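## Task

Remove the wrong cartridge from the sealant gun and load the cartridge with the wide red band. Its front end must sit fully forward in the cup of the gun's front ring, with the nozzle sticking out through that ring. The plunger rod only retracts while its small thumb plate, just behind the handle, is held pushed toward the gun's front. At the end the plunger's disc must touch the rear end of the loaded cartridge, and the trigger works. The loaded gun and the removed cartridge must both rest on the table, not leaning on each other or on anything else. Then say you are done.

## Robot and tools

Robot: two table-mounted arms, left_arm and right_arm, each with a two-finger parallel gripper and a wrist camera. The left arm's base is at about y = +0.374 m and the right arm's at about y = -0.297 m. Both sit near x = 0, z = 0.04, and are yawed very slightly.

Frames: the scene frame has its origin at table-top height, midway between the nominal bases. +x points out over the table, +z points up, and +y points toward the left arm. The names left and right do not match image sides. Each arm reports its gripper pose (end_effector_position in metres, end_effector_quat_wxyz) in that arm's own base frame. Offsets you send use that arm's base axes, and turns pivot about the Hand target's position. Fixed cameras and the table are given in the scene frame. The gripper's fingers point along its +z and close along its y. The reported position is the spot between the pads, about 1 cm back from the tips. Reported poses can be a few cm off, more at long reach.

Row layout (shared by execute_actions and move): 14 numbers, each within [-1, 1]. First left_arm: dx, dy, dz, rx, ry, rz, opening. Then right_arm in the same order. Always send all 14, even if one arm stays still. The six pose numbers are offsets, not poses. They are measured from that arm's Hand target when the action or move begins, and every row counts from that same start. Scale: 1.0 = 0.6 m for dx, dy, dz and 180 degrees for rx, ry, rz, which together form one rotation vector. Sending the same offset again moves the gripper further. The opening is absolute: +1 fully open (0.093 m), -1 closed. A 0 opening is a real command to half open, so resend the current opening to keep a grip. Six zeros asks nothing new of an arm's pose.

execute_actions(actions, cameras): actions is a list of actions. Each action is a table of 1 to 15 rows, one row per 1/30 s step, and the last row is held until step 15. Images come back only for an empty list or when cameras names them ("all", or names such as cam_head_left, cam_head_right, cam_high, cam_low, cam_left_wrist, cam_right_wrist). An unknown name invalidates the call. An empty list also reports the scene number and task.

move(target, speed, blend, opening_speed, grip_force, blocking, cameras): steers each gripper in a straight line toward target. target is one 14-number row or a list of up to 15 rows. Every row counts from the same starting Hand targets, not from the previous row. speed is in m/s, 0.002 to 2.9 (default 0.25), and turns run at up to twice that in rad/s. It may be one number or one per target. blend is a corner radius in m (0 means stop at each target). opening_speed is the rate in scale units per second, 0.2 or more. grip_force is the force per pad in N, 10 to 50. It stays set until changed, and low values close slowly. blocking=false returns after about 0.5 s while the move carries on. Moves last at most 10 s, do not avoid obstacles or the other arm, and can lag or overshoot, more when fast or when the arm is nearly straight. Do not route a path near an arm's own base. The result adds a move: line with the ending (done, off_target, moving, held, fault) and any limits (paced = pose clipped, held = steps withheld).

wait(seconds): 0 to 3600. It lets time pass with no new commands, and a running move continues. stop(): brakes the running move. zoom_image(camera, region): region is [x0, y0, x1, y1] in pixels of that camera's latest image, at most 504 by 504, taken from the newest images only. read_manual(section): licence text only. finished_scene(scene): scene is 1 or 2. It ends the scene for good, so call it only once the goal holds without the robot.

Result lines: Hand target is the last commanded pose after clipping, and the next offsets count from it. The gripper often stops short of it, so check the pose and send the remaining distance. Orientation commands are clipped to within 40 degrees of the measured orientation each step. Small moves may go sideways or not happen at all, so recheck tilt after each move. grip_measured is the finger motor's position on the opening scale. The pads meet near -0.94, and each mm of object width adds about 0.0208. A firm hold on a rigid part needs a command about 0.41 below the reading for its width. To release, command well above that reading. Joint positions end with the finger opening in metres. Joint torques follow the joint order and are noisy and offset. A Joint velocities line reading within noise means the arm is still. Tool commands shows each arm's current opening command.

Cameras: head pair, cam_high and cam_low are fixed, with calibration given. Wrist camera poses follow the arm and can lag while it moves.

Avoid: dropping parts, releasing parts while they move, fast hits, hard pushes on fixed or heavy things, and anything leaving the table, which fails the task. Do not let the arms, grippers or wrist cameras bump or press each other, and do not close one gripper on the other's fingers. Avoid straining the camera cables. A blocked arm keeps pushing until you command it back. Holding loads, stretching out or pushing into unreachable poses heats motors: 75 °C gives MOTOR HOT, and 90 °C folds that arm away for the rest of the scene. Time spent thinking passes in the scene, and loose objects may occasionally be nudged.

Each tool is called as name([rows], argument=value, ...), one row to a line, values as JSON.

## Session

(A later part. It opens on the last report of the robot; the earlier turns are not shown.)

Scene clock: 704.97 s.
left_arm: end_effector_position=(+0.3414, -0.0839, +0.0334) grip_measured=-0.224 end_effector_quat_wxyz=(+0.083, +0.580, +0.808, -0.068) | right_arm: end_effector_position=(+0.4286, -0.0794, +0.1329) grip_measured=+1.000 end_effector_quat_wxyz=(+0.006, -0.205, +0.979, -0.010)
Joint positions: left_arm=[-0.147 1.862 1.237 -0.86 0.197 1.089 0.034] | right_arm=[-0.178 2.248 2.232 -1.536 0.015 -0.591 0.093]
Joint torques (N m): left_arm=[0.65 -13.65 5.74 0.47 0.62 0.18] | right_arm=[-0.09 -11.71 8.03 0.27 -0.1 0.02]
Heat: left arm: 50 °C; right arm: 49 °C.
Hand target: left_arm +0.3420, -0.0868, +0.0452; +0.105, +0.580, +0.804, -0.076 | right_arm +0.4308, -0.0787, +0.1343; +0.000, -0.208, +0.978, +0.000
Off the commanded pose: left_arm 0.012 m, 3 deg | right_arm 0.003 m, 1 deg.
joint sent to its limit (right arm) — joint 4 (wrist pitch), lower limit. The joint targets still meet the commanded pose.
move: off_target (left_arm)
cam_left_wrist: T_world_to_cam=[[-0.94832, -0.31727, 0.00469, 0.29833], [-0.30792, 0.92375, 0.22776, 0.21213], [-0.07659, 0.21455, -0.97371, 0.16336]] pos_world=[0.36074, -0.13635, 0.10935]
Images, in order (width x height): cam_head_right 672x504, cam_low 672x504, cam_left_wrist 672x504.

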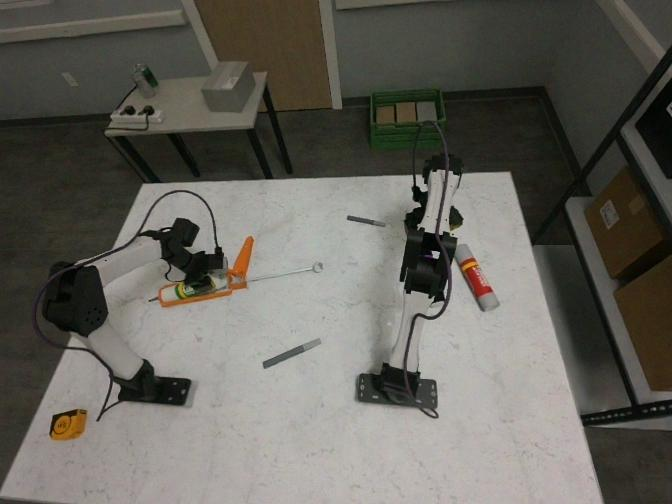

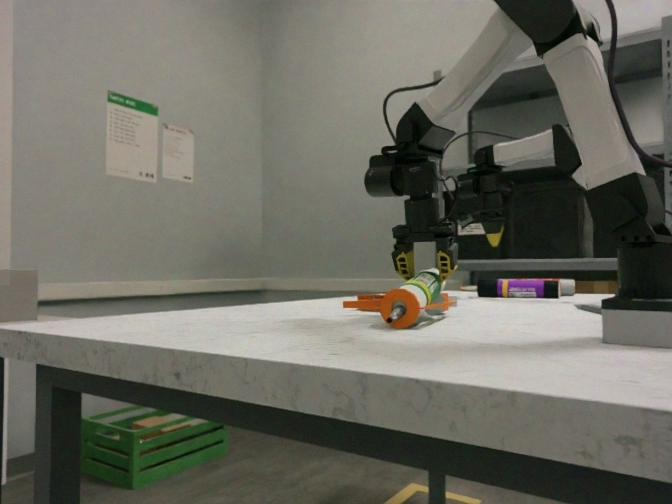

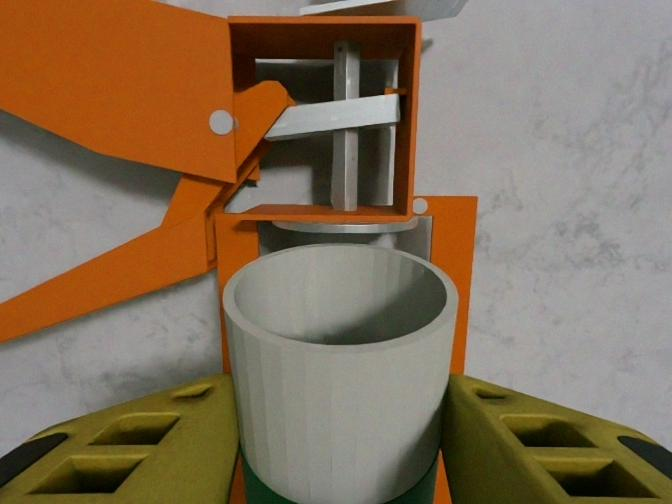

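move([
  [0.017, -0.05, 0.03, -0.03, -0.01, 0, -0.5, 0, 0, 0, 0, 0, 0, 1],
  [0.05, -0.147, 0.1, -0.03, -0.01, 0, -0.5, 0, 0, 0, 0, 0, 0, 1],
  [0.05, -0.167, 0.25, -0.03, -0.01, 0, -0.5, 0, 0, 0, 0, 0, 0, 1],
  [-0.158, -0.368, 0.2, 0.079, 0.026, 0, -0.5, 0, 0, 0, 0, 0, 0, 1],
], speed=[0.08,0.12,0.2,0.25], blend=[0.01, 0.02, 0.03, 0], cameras=["cam_left_wrist","cam_low","cam_head_right","cam_high"])

Scene clock: 732.80 s.
left_arm: end_effector_position=(+0.2446, -0.3085, +0.1576) grip_measured=-0.224 end_effector_quat_wxyz=(-0.005, +0.589, +0.808, -0.008) | right_arm: end_effector_position=(+0.4286, -0.0794, +0.1329) grip_measured=+1.000 end_effector_quat_wxyz=(+0.006, -0.205, +0.979, -0.010)
Joint positions: left_arm=[-0.893 2.081 2.064 -1.559 0.019 0.368 0.034] | right_arm=[-0.178 2.248 2.232 -1.536 0.015 -0.591 0.093]
Joint torques (N m): left_arm=[-0.29 -12.29 9.65 0.07 -0.04 -0.04] | right_arm=[-0.08 -11.7 8.05 0.27 -0.1 0.01]
Heat: left arm: 56 °C; right arm: 49 °C.
Hand target: left_arm +0.2472, -0.3077, +0.1652; +0.000, +0.585, +0.811, +0.000 | right_arm +0.4308, -0.0787, +0.1343; +0.000, -0.208, +0.978, +0.000
Off the commanded pose: left_arm 0.008 m, 1 deg | right_arm 0.003 m, 1 deg.
joint sent to its limit (left arm) — joint 4 (wrist pitch), lower limit. The joint targets still meet the commanded pose.
joint sent to its limit (right arm) — joint 4 (wrist pitch), lower limit. The joint targets still meet the commanded pose.
move: done
cam_left_wrist: T_world_to_cam=[[-0.95324, -0.30205, 0.00965, 0.13988], [-0.26918, 0.86317, 0.42718, 0.30189], [-0.13736, 0.40461, -0.90411, 0.38764]] pos_world=[0.26785, -0.37517, 0.22016]
Images, in order (width x height): cam_head_right 672x504, cam_high 672x504, cam_low 672x504, cam_left_wrist 672x504.

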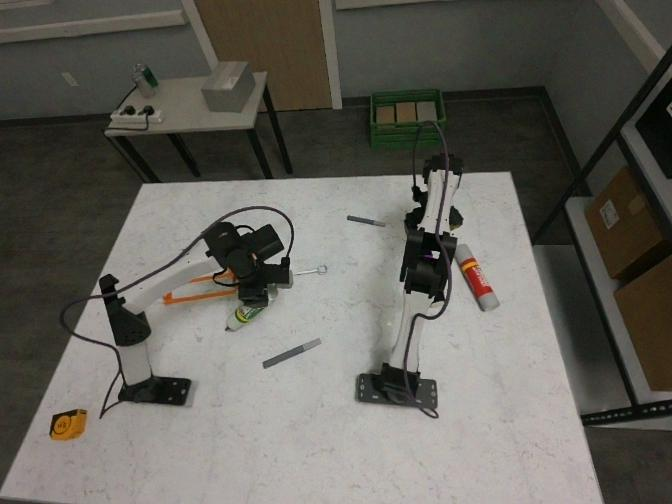

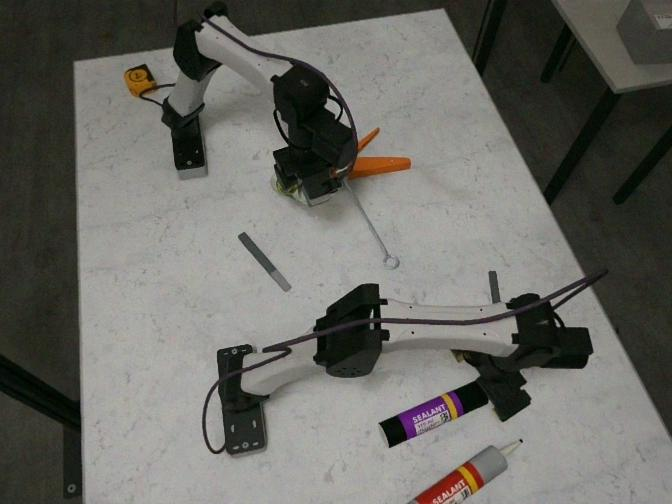

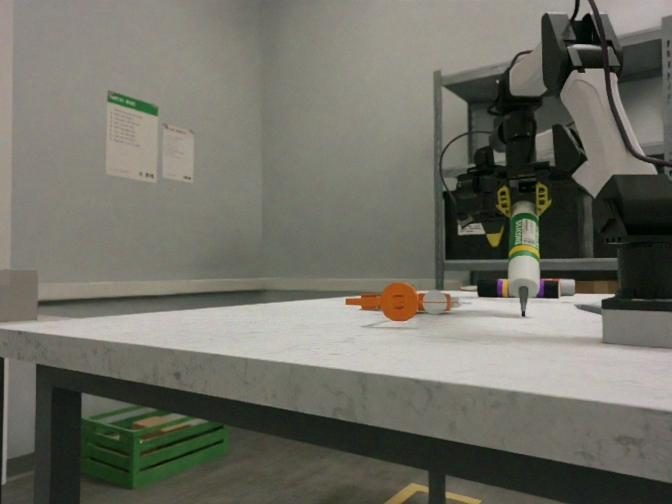

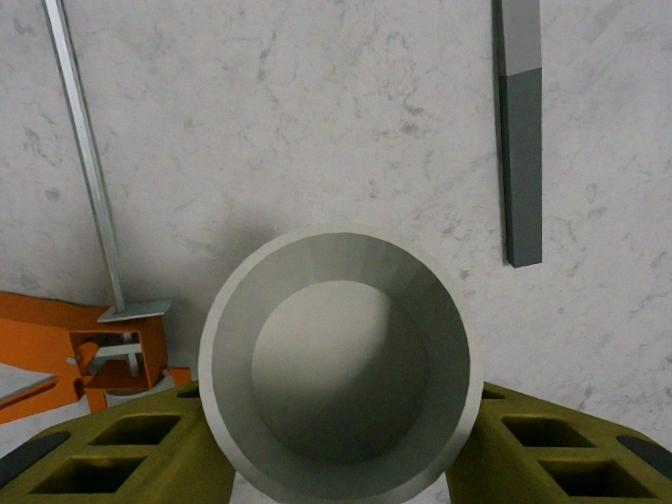

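move([
  [0.03, -0.092, -0.08, 0, 0, 0, -0.5, 0, 0, 0, 0, 0, 0, 1],
  [0.055, -0.17, -0.2, 0, 0, 0, -0.5, 0, 0, 0, 0, 0, 0, 1],
  [0.062, -0.19, -0.276, 0, 0, 0, -0.5, 0, 0, 0, 0, 0, 0, 1],
], speed=0.12, blend=[0.02, 0.02, 0], cameras=["cam_left_wrist","cam_low","cam_head_right","cam_high"])

Scene clock: 745.60 s.
left_arm: end_effector_position=(+0.2778, -0.4062, +0.0063) grip_measured=-0.224 end_effector_quat_wxyz=(-0.026, +0.584, +0.812, +0.005) | right_arm: end_effector_position=(+0.4286, -0.0794, +0.1329) grip_measured=+1.000 end_effector_quat_wxyz=(+0.006, -0.205, +0.979, -0.010)
Joint positions: left_arm=[-0.968 2.649 2.449 -1.423 0.007 0.278 0.034] | right_arm=[-0.178 2.248 2.232 -1.536 0.015 -0.591 0.093]
Joint torques (N m): left_arm=[-0.99 -14.56 8.95 0.72 0.06 0.02] | right_arm=[-0.09 -11.7 8.03 0.27 -0.1 0.02]
Heat: left arm: 57 °C; right arm: 49 °C.
Hand target: left_arm +0.2845, -0.4217, -0.0004; +0.000, +0.585, +0.811, +0.000 | right_arm +0.4308, -0.0787, +0.1343; +0.000, -0.208, +0.978, +0.000
Off the commanded pose: left_arm 0.018 m, 3 deg | right_arm 0.003 m, 1 deg.
joint sent to its limit (right arm) — joint 4 (wrist pitch), lower limit. The joint targets still meet the commanded pose.
move: off_target (left_arm)
cam_left_wrist: T_world_to_cam=[[-0.94903, -0.31494, 0.01213, 0.1371], [-0.27217, 0.83832, 0.47239, 0.45021], [-0.15894, 0.44501, -0.88131, 0.31714]] pos_world=[0.30305, -0.47537, 0.06516]
Images, in order (width x height): cam_head_right 672x504, cam_high 672x504, cam_low 672x504, cam_left_wrist 672x504.

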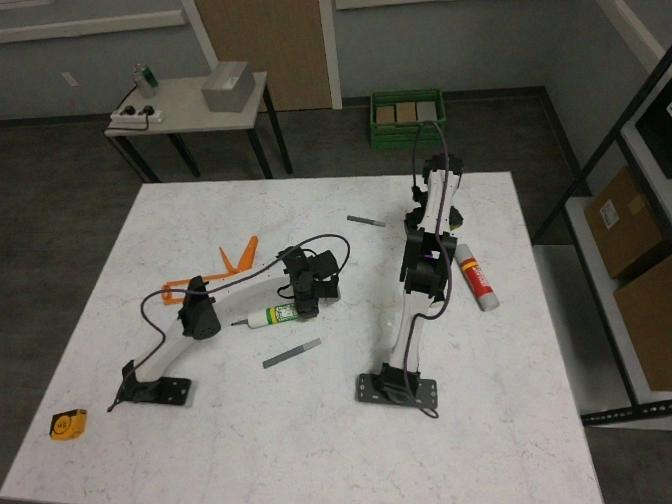

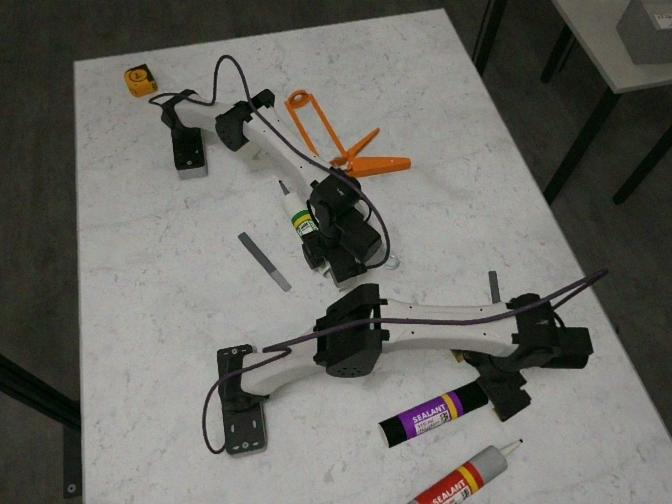

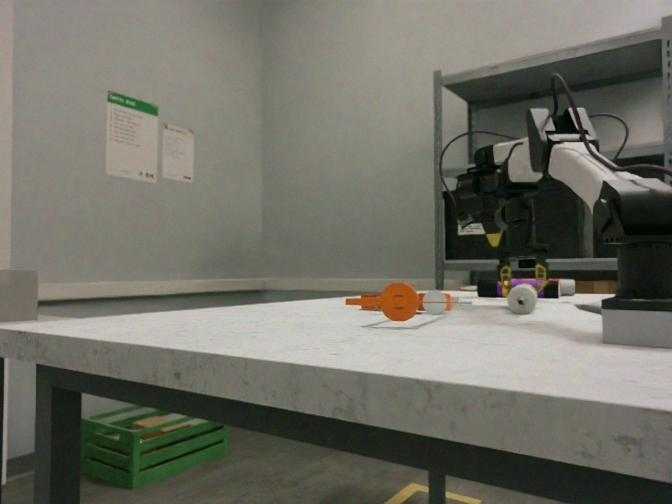

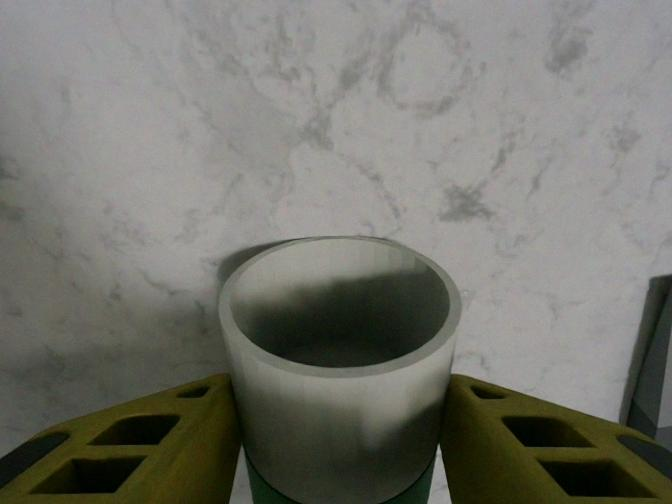

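move([
  [0, 0, 0.417, 0, 0, 0, -0.5, -0.108, -0.322, -0.125, 0, 0, 0, 0.3],
  [0.226, 0.453, 0.417, 0, 0, 0, -0.5, -0.108, -0.322, -0.125, 0, 0, 0, 0.3],
  [0.2125, 0.888, 0.276, 0, 0, 0, -0.5, -0.108, -0.322, -0.125, 0, 0, 0, 0.3],
], speed=0.25, blend=[0.04,0.04,0], cameras=["cam_left_wrist","cam_right_wrist","cam_head_right","cam_low"])

Scene clock: 799.53 s.
left_arm: end_effector_position=(+0.4057, +0.1077, +0.1538) grip_measured=-0.224 end_effector_quat_wxyz=(+0.011, +0.579, +0.815, +0.001) | right_arm: end_effector_position=(+0.3561, -0.2651, +0.0596) grip_measured=+0.302 end_effector_quat_wxyz=(-0.015, -0.205, +0.979, +0.009)
Joint positions: left_arm=[0.266 2.188 2.218 -1.585 0.015 1.501 0.034] | right_arm=[-0.636 2.32 2.059 -1.343 0.01 -1.049 0.06]
Joint torques (N m): left_arm=[-0.32 -14.12 9.57 0.31 0 0.19] | right_arm=[-0.09 -12.08 7.95 0.56 -0.08 0.01]
Heat: left arm: 60 °C; right arm: 49 °C.
Hand target: left_arm +0.4119, +0.1112, +0.1653; +0.000, +0.585, +0.811, +0.000 | right_arm +0.3659, -0.2719, +0.0592; +0.000, -0.208, +0.978, +0.000
Off the commanded pose: left_arm 0.014 m, 2 deg | right_arm 0.012 m, 2 deg.
joint read past its limit (left arm) — joint 4 (wrist pitch), lower limit.
joint sent to its limit (left arm) — joint 4 (wrist pitch), lower limit. The joint targets are off in orientation, not in position.
move: off_target (left_arm, right_arm)
cam_left_wrist: T_world_to_cam=[[-0.94506, -0.32601, -0.02409, 0.42365], [-0.30615, 0.85684, 0.41484, 0.00524], [-0.1146, 0.39942, -0.90958, 0.23005]] pos_world=[0.42834, 0.04174, 0.21728]
cam_right_wrist: T_world_to_cam=[[0.39947, -0.91675, 0, -0.38576], [-0.79983, -0.34853, 0.48866, 0.19735], [-0.44798, -0.1952, -0.87247, 0.24479]] pos_world=[0.42161, -0.23707, 0.11713]
Images, in order (width x height): cam_head_right 672x504, cam_low 672x504, cam_left_wrist 672x504, cam_right_wrist 672x504.

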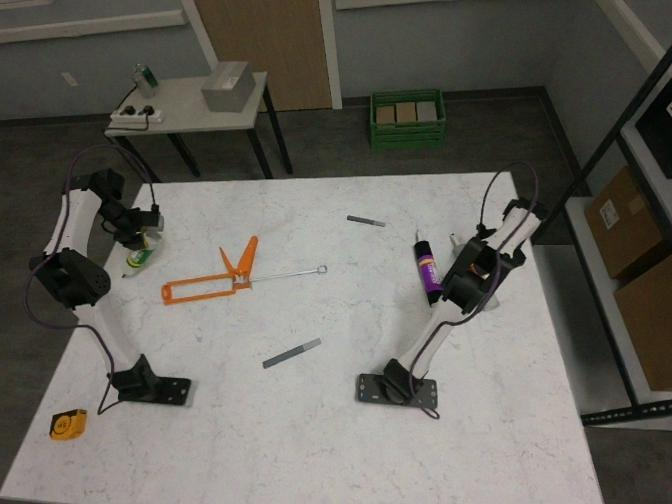

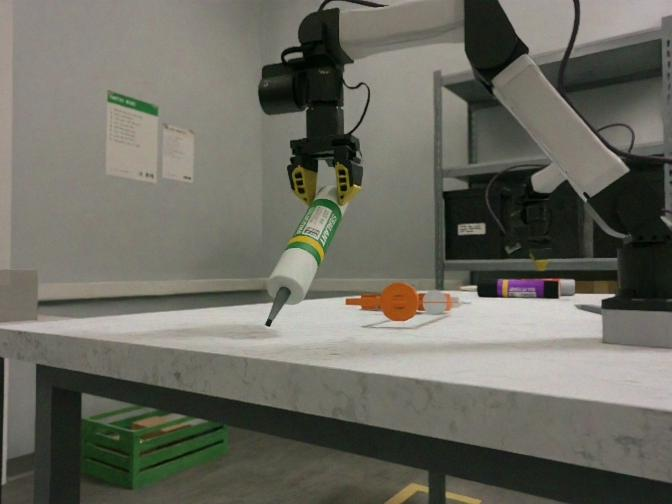

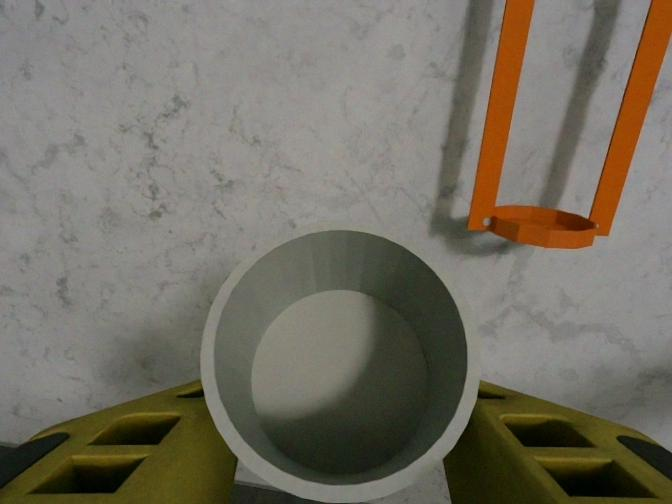

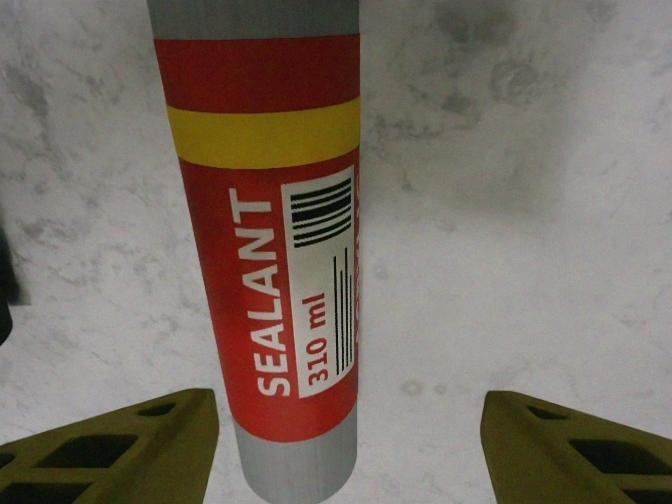

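move([
  [0.03, -0.092, -0.07, 0, 0, 0, -0.5, -0.015, 0.034, 0, 0, 0, 0.04, 0.3],
  [0.055, -0.17, -0.197, 0, 0, 0, -0.5, -0.015, 0.034, -0.06, 0, 0, 0.04, 0.3],
  [0.067, -0.205, -0.287, 0, 0, 0, -0.5, -0.015, 0.034, -0.11, 0, 0, 0.04, 0.3],
], speed=0.1, blend=[0.02,0.02,0], cameras=["cam_left_wrist","cam_right_wrist","cam_low"])

Scene clock: 817.63 s.
left_arm: end_effector_position=(+0.4457, -0.0025, +0.0047) grip_measured=-0.224 end_effector_quat_wxyz=(-0.014, +0.583, +0.812, +0.004) | right_arm: end_effector_position=(+0.3544, -0.2556, +0.0030) grip_measured=+0.302 end_effector_quat_wxyz=(-0.002, -0.261, +0.965, -0.006)
Joint positions: left_arm=[-0.014 2.342 1.879 -1.125 -0.022 1.231 0.034] | right_arm=[-0.621 2.283 1.77 -1.052 0.01 -1.15 0.06]
Joint torques (N m): left_arm=[-1.28 -12.89 5.48 0.71 0.36 0] | right_arm=[0.65 -11.92 4.21 0.67 -0.09 0.01]
Heat: left arm: 63 °C; right arm: 51 °C.
Hand target: left_arm +0.4520, -0.0119, -0.0070; +0.000, +0.585, +0.811, +0.000 | right_arm +0.3569, -0.2516, -0.0067; +0.000, -0.269, +0.963, -0.001
Off the commanded pose: left_arm 0.016 m, 2 deg | right_arm 0.011 m, 1 deg.
move: off_target (left_arm, right_arm)
cam_left_wrist: T_world_to_cam=[[-0.94878, -0.31592, 0.0001, 0.42342], [-0.2815, 0.84557, 0.45362, 0.16254], [-0.1434, 0.43036, -0.89119, 0.15591]] pos_world=[0.46985, -0.07077, 0.06517]
cam_right_wrist: T_world_to_cam=[[0.50237, -0.86403, 0.03301, -0.39953], [-0.76976, -0.42951, 0.47222, 0.1957], [-0.39383, -0.26264, -0.88086, 0.16015]] pos_world=[0.41442, -0.21909, 0.06184]
Images, in order (width x height): cam_low 672x504, cam_left_wrist 672x504, cam_right_wrist 672x504.

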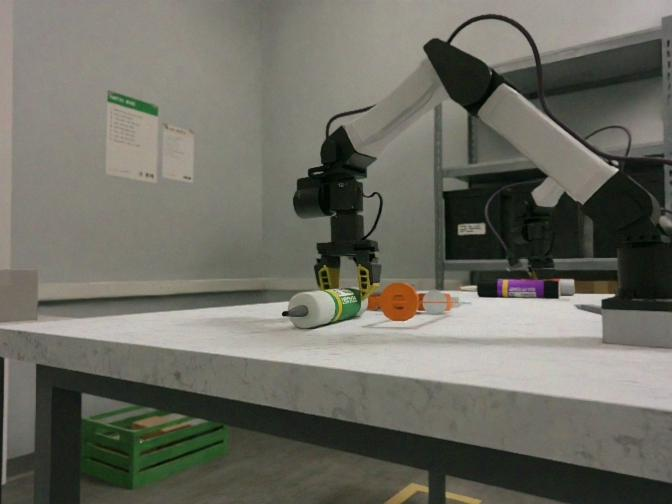

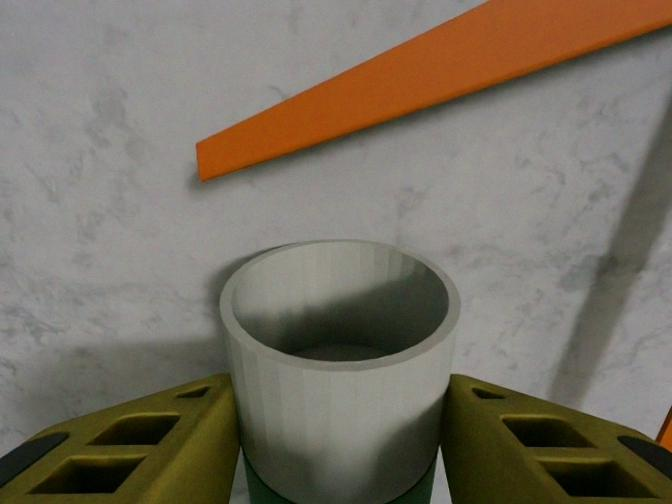

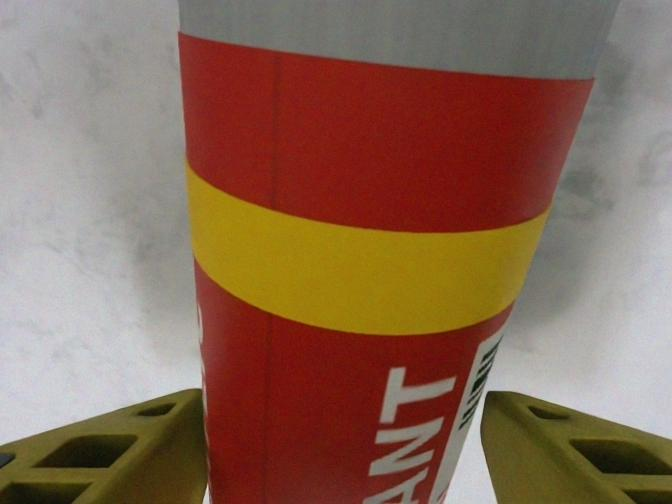

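move([
  [0.003, -0.008, -0.012, 0, 0, 0, -0.5, 0, 0, -0.022, 0, 0, -0.025, 0.3],
  [0.003, -0.008, -0.012, 0, 0, 0, 0.3, 0, 0, -0.022, 0, 0, -0.025, -0.5],
], speed=0.1, opening_speed=0.8, cameras=["cam_left_wrist","cam_right_wrist","cam_low"])

Scene clock: 831.13 s.
left_arm: end_effector_position=(+0.4557, -0.0109, -0.0059) grip_measured=+0.298 end_effector_quat_wxyz=(+0.000, +0.584, +0.812, +0.010) | right_arm: end_effector_position=(+0.3554, -0.2562, -0.0097) grip_measured=-0.130 end_effector_quat_wxyz=(+0.000, -0.229, +0.973, -0.007)
Joint positions: left_arm=[-0.03 2.366 1.879 -1.072 -0.018 1.218 0.06] | right_arm=[-0.621 2.299 1.746 -1.007 0.01 -1.083 0.039]
Joint torques (N m): left_arm=[-0.73 -13.79 5.57 0.39 0.31 0.03] | right_arm=[0.65 -11.84 4.14 0.67 -0.08 0.14]
Heat: left arm: 61 °C; right arm: 51 °C.
Hand target: left_arm +0.4539, -0.0166, -0.0141; +0.000, +0.585, +0.811, +0.000 | right_arm +0.3570, -0.2516, -0.0199; +0.000, -0.231, +0.973, +0.000
Off the commanded pose: left_arm 0.010 m, 1 deg | right_arm 0.011 m, 1 deg.
move: off_target (right_arm); target 2's new opening was sent with left_arm's hand 0.024 m and 2 deg from that target
cam_left_wrist: T_world_to_cam=[[-0.94925, -0.31344, -0.02599, 0.43041], [-0.29228, 0.84862, 0.44093, 0.18211], [-0.11615, 0.42615, -0.89716, 0.13899]] pos_world=[0.47795, -0.07887, 0.05558]
cam_right_wrist: T_world_to_cam=[[0.4438, -0.89538, 0.03668, -0.38727], [-0.7985, -0.37654, 0.46969, 0.22581], [-0.40674, -0.23773, -0.88207, 0.16019]] pos_world=[0.41733, -0.22365, 0.04944]
Images, in order (width x height): cam_low 672x504, cam_left_wrist 672x504, cam_right_wrist 672x504.

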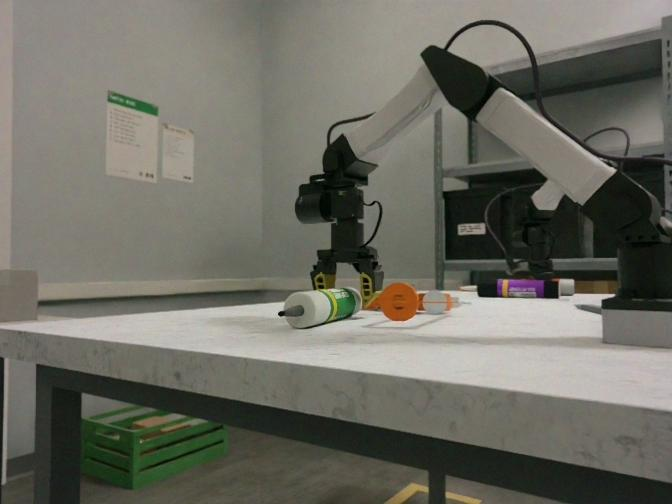

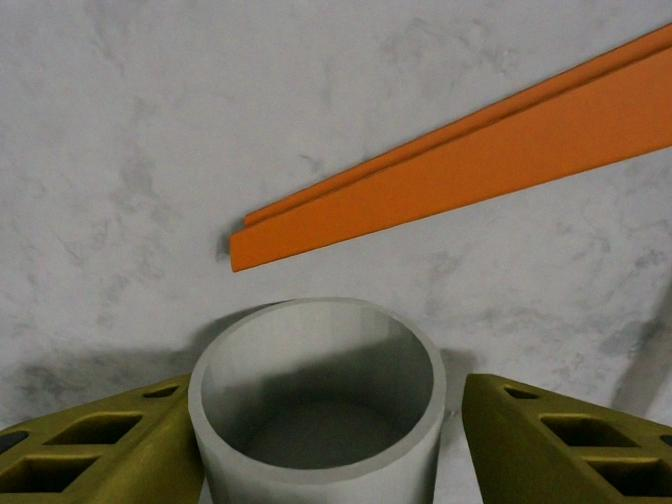

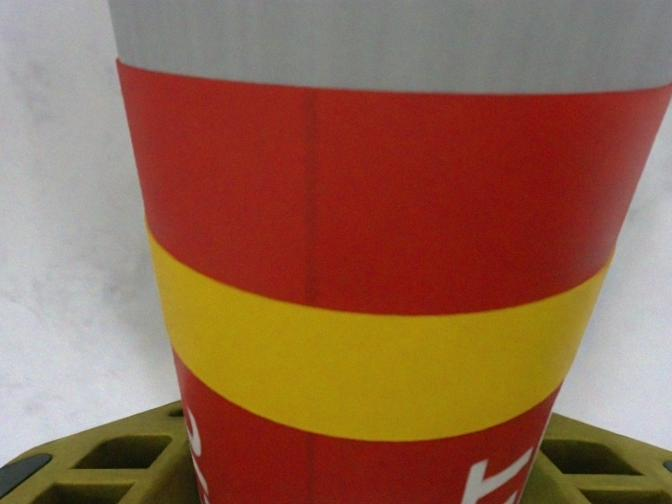

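move([
  [0, 0, 0.35, 0, 0, 0, 0.3, 0, 0, 0.28, 0, 0, 0, -0.5],
  [-0.2, 0.1, 0.35, 0, 0, 0, 0.3, -0.1, 0.6, 0.28, 0, 0, 0.3, -0.5],
], speed=0.25, blend=[0.03,0], cameras=[])

move([
  [0, 0, 0, 0, 0, 0, 0.3, -0.079, 0.368, 0, 0, 0, 0.161, -0.5],
  [0, 0, 0, 0, 0, 0, 0.3, -0.079, 0.368, -0.22, 0, 0, 0.161, -0.5],
], speed=0.2, blend=[0.01,0], cameras=["cam_left_wrist","cam_right_wrist","cam_low","cam_high","cam_head_right"])

Scene clock: 851.13 s.
left_arm: end_effector_position=(+0.3390, +0.0436, +0.1881) grip_measured=+0.298 end_effector_quat_wxyz=(-0.002, +0.584, +0.812, +0.009) | right_arm: end_effector_position=(+0.2913, +0.1036, +0.1342) grip_measured=-0.115 end_effector_quat_wxyz=(-0.025, -0.648, +0.761, +0.007)
Joint positions: left_arm=[0.12 1.861 1.877 -1.578 -0.016 1.367 0.06] | right_arm=[0.344 1.76 1.534 -1.397 0.005 -1.066 0.04]
Joint torques (N m): left_arm=[0.58 -13.09 5.44 0.24 0.3 0.19] | right_arm=[0.61 -10.96 7.83 0.29 -0.04 0.17]
Heat: left arm: 64 °C; right arm: 51 °C.
Hand target: left_arm +0.3339, +0.0433, +0.1959; +0.000, +0.585, +0.811, +0.000 | right_arm +0.2969, +0.1085, +0.1479; +0.000, -0.648, +0.762, +0.000
Off the commanded pose: left_arm 0.009 m, 1 deg | right_arm 0.016 m, 3 deg.
joint sent to its limit (left arm) — joint 4 (wrist pitch), lower limit. The joint targets still meet the commanded pose.
move: off_target (right_arm)

Scene clock: 854.00 s.
left_arm: end_effector_position=(+0.3390, +0.0436, +0.1881) grip_measured=+0.298 end_effector_quat_wxyz=(-0.002, +0.584, +0.812, +0.009) | right_arm: end_effector_position=(+0.2488, +0.3261, +0.0126) grip_measured=-0.115 end_effector_quat_wxyz=(+0.011, +0.817, -0.577, +0.004)
Joint positions: left_arm=[0.12 1.861 1.877 -1.578 -0.016 1.368 0.06] | right_arm=[0.922 2.193 1.659 -1.058 0.008 -0.989 0.04]
Joint torques (N m): left_arm=[0.59 -13.09 5.44 0.23 0.3 0.19] | right_arm=[0.21 -13.68 4.79 0.51 -0.06 0.08]
Heat: left arm: 64 °C; right arm: 51 °C.
Hand target: left_arm +0.3339, +0.0433, +0.1959; +0.000, +0.585, +0.811, +0.000 | right_arm +0.2496, +0.3293, +0.0161; -0.001, +0.818, -0.576, +0.000
Off the commanded pose: left_arm 0.009 m, 1 deg | right_arm 0.005 m, 1 deg.
joint sent to its limit (left arm) — joint 4 (wrist pitch), lower limit. The joint targets still meet the commanded pose.
move: done
cam_left_wrist: T_world_to_cam=[[-0.94926, -0.31375, -0.02159, 0.34097], [-0.29059, 0.84879, 0.44171, 0.01546], [-0.12026, 0.42557, -0.8969, 0.27757]] pos_world=[0.36155, -0.02427, 0.24948]
cam_right_wrist: T_world_to_cam=[[0.94305, 0.3325, 0.01018, -0.34373], [0.28662, -0.8277, 0.48245, 0.22647], [0.16884, -0.45205, -0.87586, 0.2015]] pos_world=[0.22522, 0.39283, 0.07073]
Images, in order (width x height): cam_head_right 672x504, cam_high 672x504, cam_low 672x504, cam_left_wrist 672x504, cam_right_wrist 672x504.

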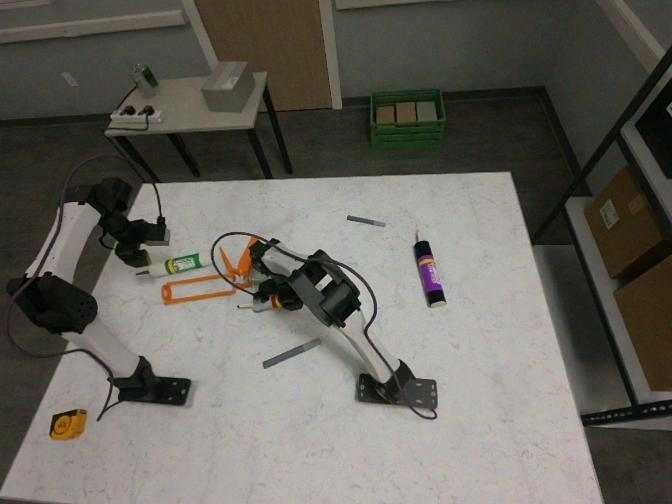

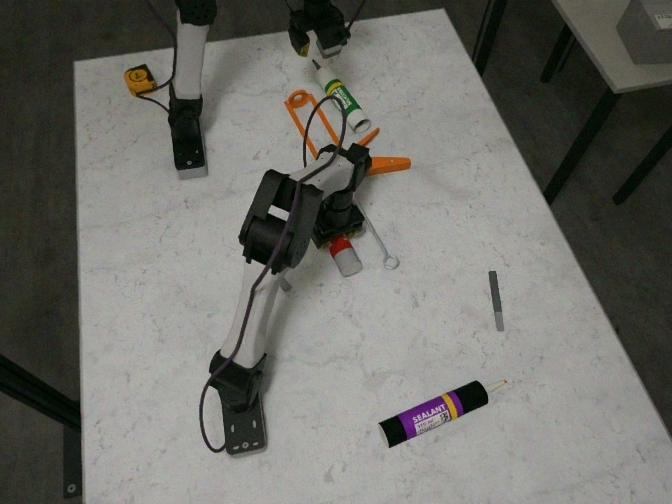

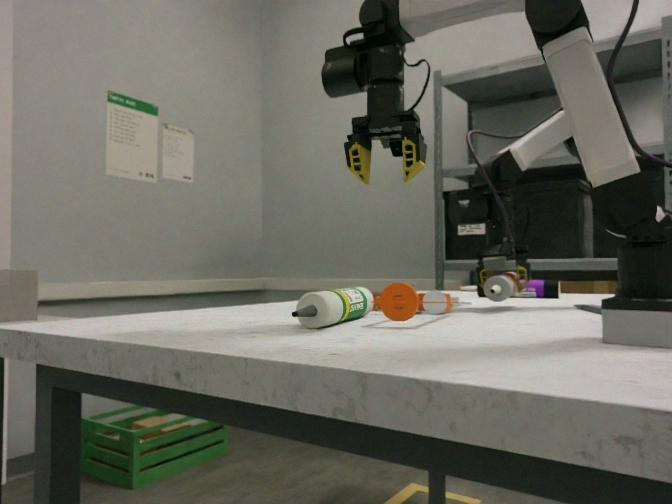

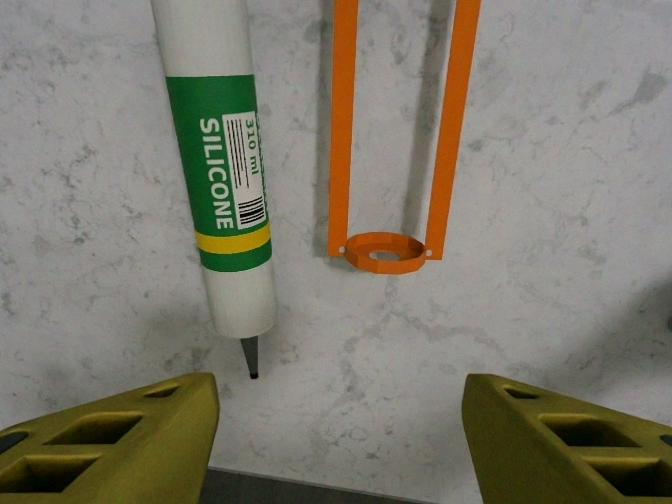

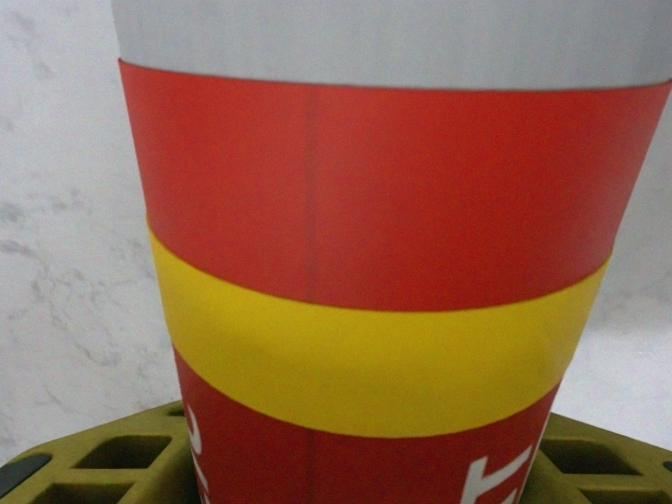

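move([
  [0, 0, 0, 0, 0, 0, 0.3, 0, 0, -0.043, 0, 0, 0, -0.5],
  [0, 0, 0, 0, 0, 0, 0.3, 0, 0, -0.043, 0, 0, 0, 0.35],
  [0, 0, 0, 0, 0, 0, 0.3, 0, 0, 0.25, 0, 0, 0, 0.35],
  [0, 0, 0, 0, 0, 0, 0.3, 0.15, -0.5, 0.25, 0, 0, -0.2, 0.35],
], speed=[0.1,0.1,0.25,0.4], cameras=["cam_head_right","cam_high","cam_head_left"])

zoom_image(camera="cam_head_right", region=[130, 220, 350, 370])

Scene clock: 867.77 s.
left_arm: end_effector_position=(+0.3390, +0.0436, +0.1881) grip_measured=+0.298 end_effector_quat_wxyz=(-0.002, +0.584, +0.812, +0.009) | right_arm: end_effector_position=(+0.3319, +0.0297, +0.1628) grip_measured=+0.348 end_effector_quat_wxyz=(-0.010, -0.599, +0.801, +0.000)
Joint positions: left_arm=[0.12 1.861 1.877 -1.578 -0.016 1.368 0.06] | right_arm=[0.094 1.83 1.735 -1.493 0.01 -1.19 0.062]
Joint torques (N m): left_arm=[0.61 -13.09 5.44 0.24 0.3 0.19] | right_arm=[-0.47 -8.18 8.02 0.36 -0.08 0.01]
Heat: left arm: 64 °C; right arm: 52 °C.
Hand target: left_arm +0.3339, +0.0433, +0.1959; +0.000, +0.585, +0.811, +0.000 | right_arm +0.3395, +0.0293, +0.1661; +0.000, -0.600, +0.800, +0.000
Off the commanded pose: left_arm 0.009 m, 1 deg | right_arm 0.008 m, 1 deg.
joint sent to its limit (left arm) — joint 4 (wrist pitch), lower limit. The joint targets still meet the commanded pose.
move: done
Images, in order (width x height): cam_head_left 672x504, cam_head_right 672x504, cam_high 672x504.

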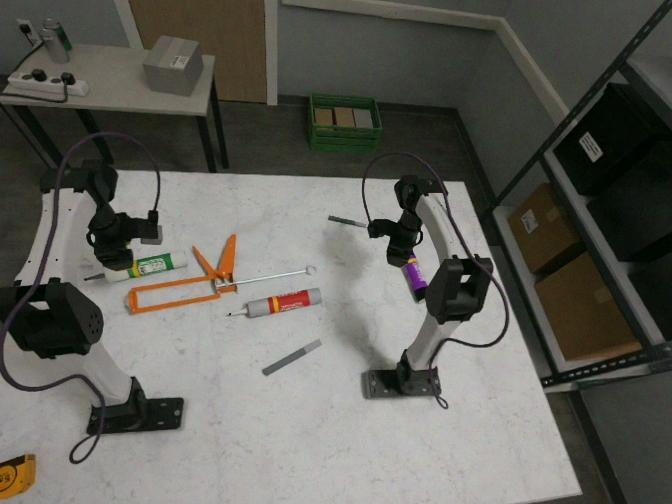

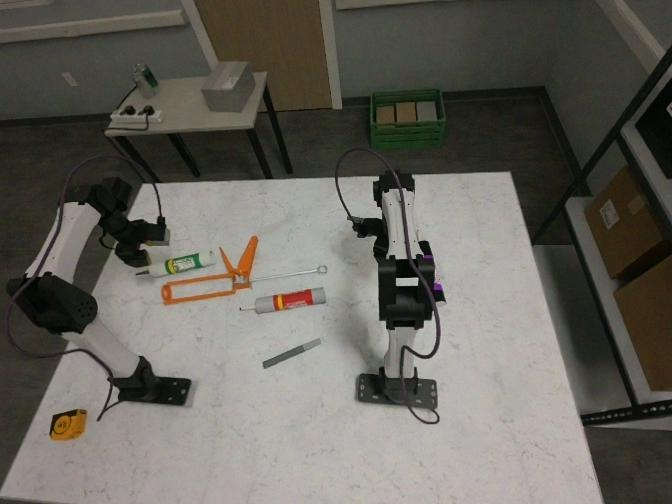

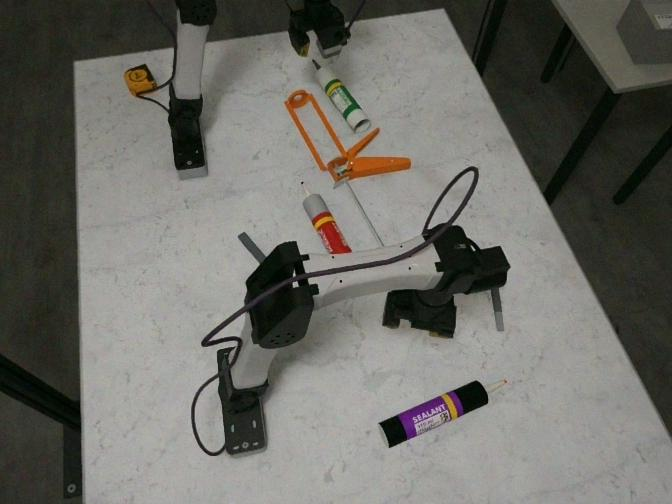

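Scaled by 2.291 from the camera's image (finer frame: 960x720).

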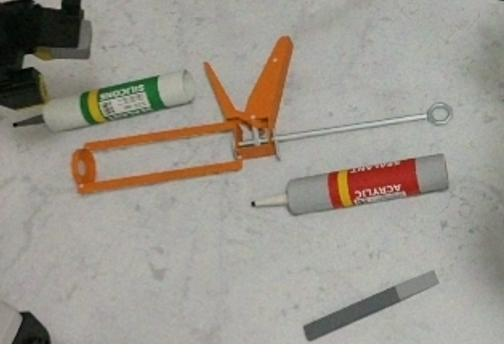

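move([
  [-0.048, -0.694, 0, 0, 0, 0, 0.3, 0, 0, 0, 0, 0, 0, 0.35],
  [-0.048, -0.694, -0.233, 0, 0, 0, 0.3, 0, 0, 0, 0, 0, 0, 0.35],
], speed=0.3, blend=[0.03,0], cameras=["cam_left_wrist"])

Scene clock: 877.47 s.
left_arm: end_effector_position=(+0.3052, -0.3726, +0.0608) grip_measured=+0.298 end_effector_quat_wxyz=(+0.002, +0.590, +0.808, +0.003) | right_arm: end_effector_position=(+0.3319, +0.0297, +0.1628) grip_measured=+0.348 end_effector_quat_wxyz=(-0.010, -0.599, +0.801, +0.000)
Joint positions: left_arm=[-0.887 2.495 2.377 -1.45 -0.007 0.375 0.06] | right_arm=[0.094 1.83 1.735 -1.493 0.01 -1.19 0.062]
Joint torques (N m): left_arm=[-0.05 -15.8 5.56 0.43 0.19 -0.03] | right_arm=[-0.46 -8.16 8.03 0.36 -0.08 0]
Heat: left arm: 63 °C; right arm: 50 °C.
Hand target: left_arm +0.3051, -0.3731, +0.0561; +0.000, +0.585, +0.811, +0.000 | right_arm +0.3395, +0.0293, +0.1661; +0.000, -0.600, +0.800, +0.000
Off the commanded pose: left_arm 0.005 m, 1 deg | right_arm 0.008 m, 1 deg.
move: done
cam_left_wrist: T_world_to_cam=[[-0.95365, -0.30048, -0.01654, 0.18153], [-0.27808, 0.8589, 0.43007, 0.41585], [-0.11502, 0.41473, -0.90264, 0.33116]] pos_world=[0.32685, -0.43998, 0.12308]

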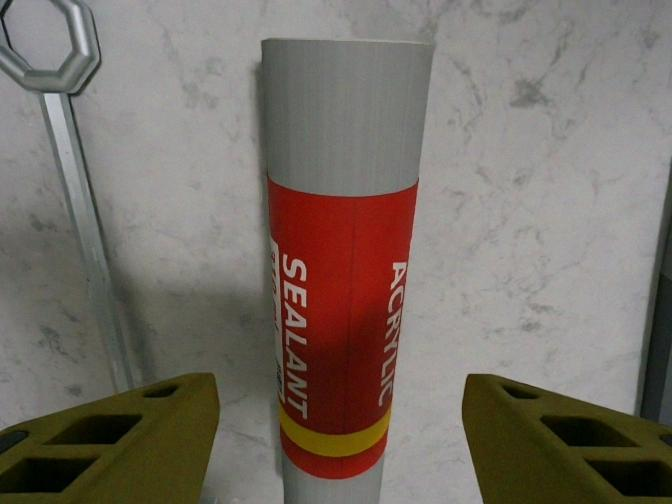

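move([
  [0, 0, -0.122, 0, 0, 0, 0.3, 0, 0, 0, 0, 0, 0, 0.35],
  [0, 0, -0.122, 0, 0, 0, -0.55, 0, 0, 0, 0, 0, 0, 0.35],
  [0, 0, 0.17, 0, 0, 0, -0.55, 0, 0, 0, 0, 0, 0, 0.35],
  [0.09, 0.3, 0.17, -0.11, -0.037, 0, -0.55, 0, 0, 0, 0, 0, 0, 0.35],
], speed=[0.12,0.1,0.15,0.2], cameras=["cam_left_wrist","cam_low","cam_head_right","cam_high"])

zoom_image(camera="cam_head_right", region=[130, 200, 350, 350])

zoom_image(camera="cam_low", region=[320, 160, 620, 360])

Scene clock: 894.20 s.
left_arm: end_effector_position=(+0.3557, -0.1889, +0.1291) grip_measured=-0.191 end_effector_quat_wxyz=(+0.099, +0.572, +0.808, -0.102) | right_arm: end_effector_position=(+0.3319, +0.0297, +0.1628) grip_measured=+0.348 end_effector_quat_wxyz=(-0.010, -0.599, +0.801, +0.000)
Joint positions: left_arm=[-0.387 1.931 1.704 -1.194 0.244 0.827 0.036] | right_arm=[0.094 1.83 1.735 -1.493 0.01 -1.19 0.062]
Joint torques (N m): left_arm=[0.35 -18 7.24 0.8 0.56 0.18] | right_arm=[-0.46 -8.17 8.02 0.36 -0.08 0]
Heat: left arm: 67 °C; right arm: 48 °C.
Hand target: left_arm +0.3592, -0.1930, +0.1581; +0.147, +0.576, +0.798, -0.105 | right_arm +0.3395, +0.0293, +0.1661; +0.000, -0.600, +0.800, +0.000
Off the commanded pose: left_arm 0.030 m, 6 deg | right_arm 0.008 m, 1 deg.
move: off_target (left_arm)
cam_left_wrist: T_world_to_cam=[[-0.94498, -0.32432, 0.04271, 0.27081], [-0.31376, 0.93555, 0.1622, 0.30448], [-0.09256, 0.13988, -0.98583, 0.27325]] pos_world=[0.37674, -0.23525, 0.20843]
Images, in order (width x height): cam_head_right 672x504, cam_high 672x504, cam_low 672x504, cam_left_wrist 672x504.

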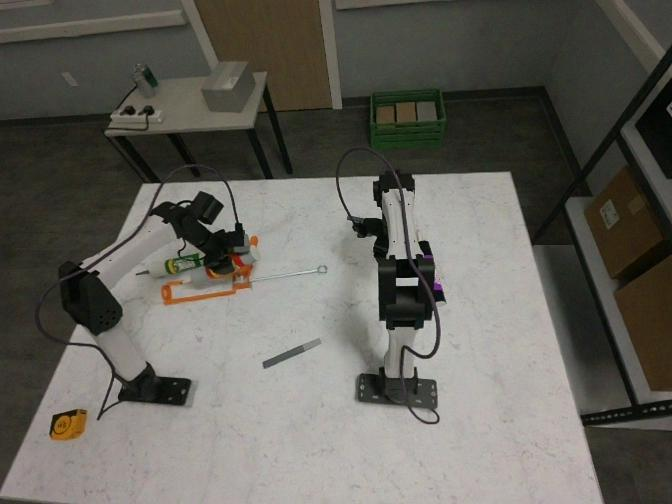

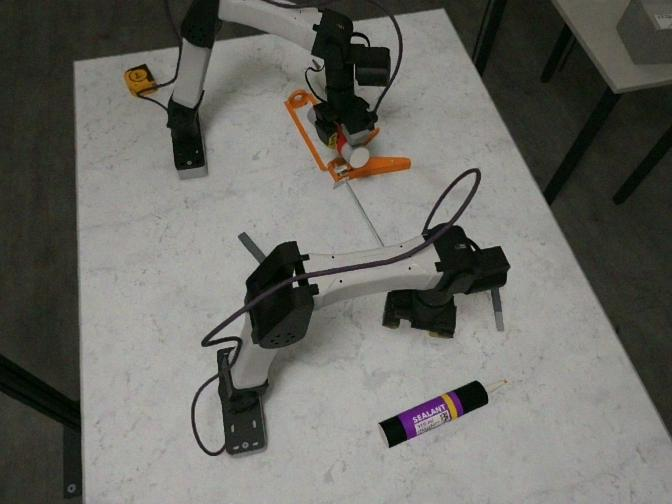

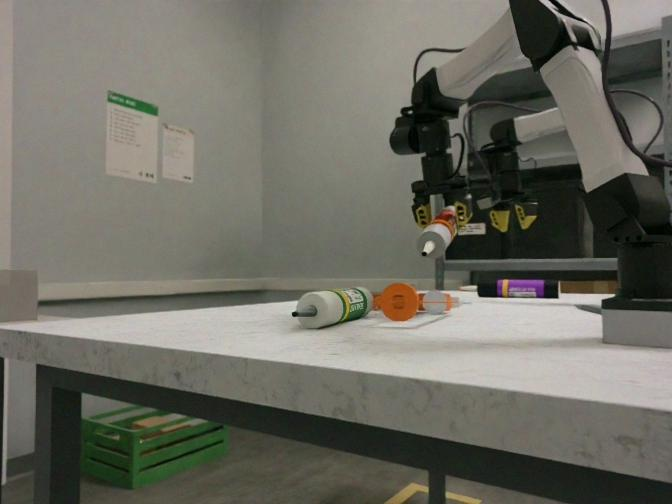

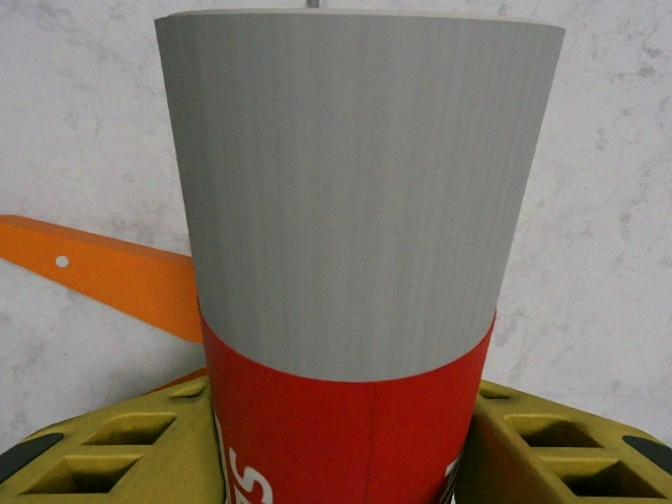

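Scaled by 2.291 from the camera's image (finer frame: 960x720).

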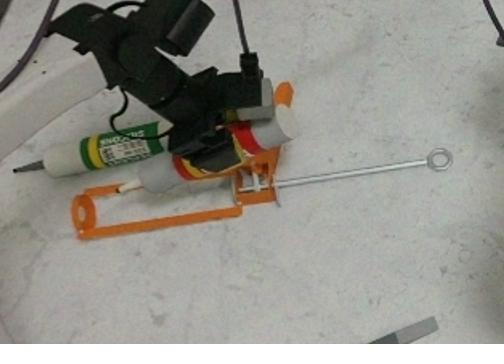

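Scaled by 1.680 from the camera's image (finer frame: 960x720).

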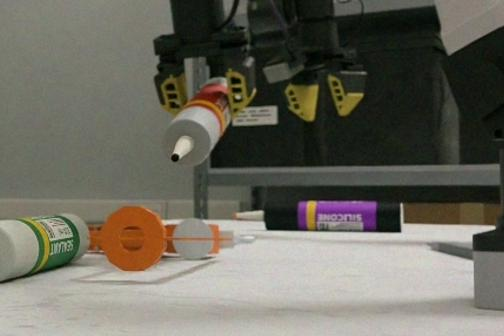

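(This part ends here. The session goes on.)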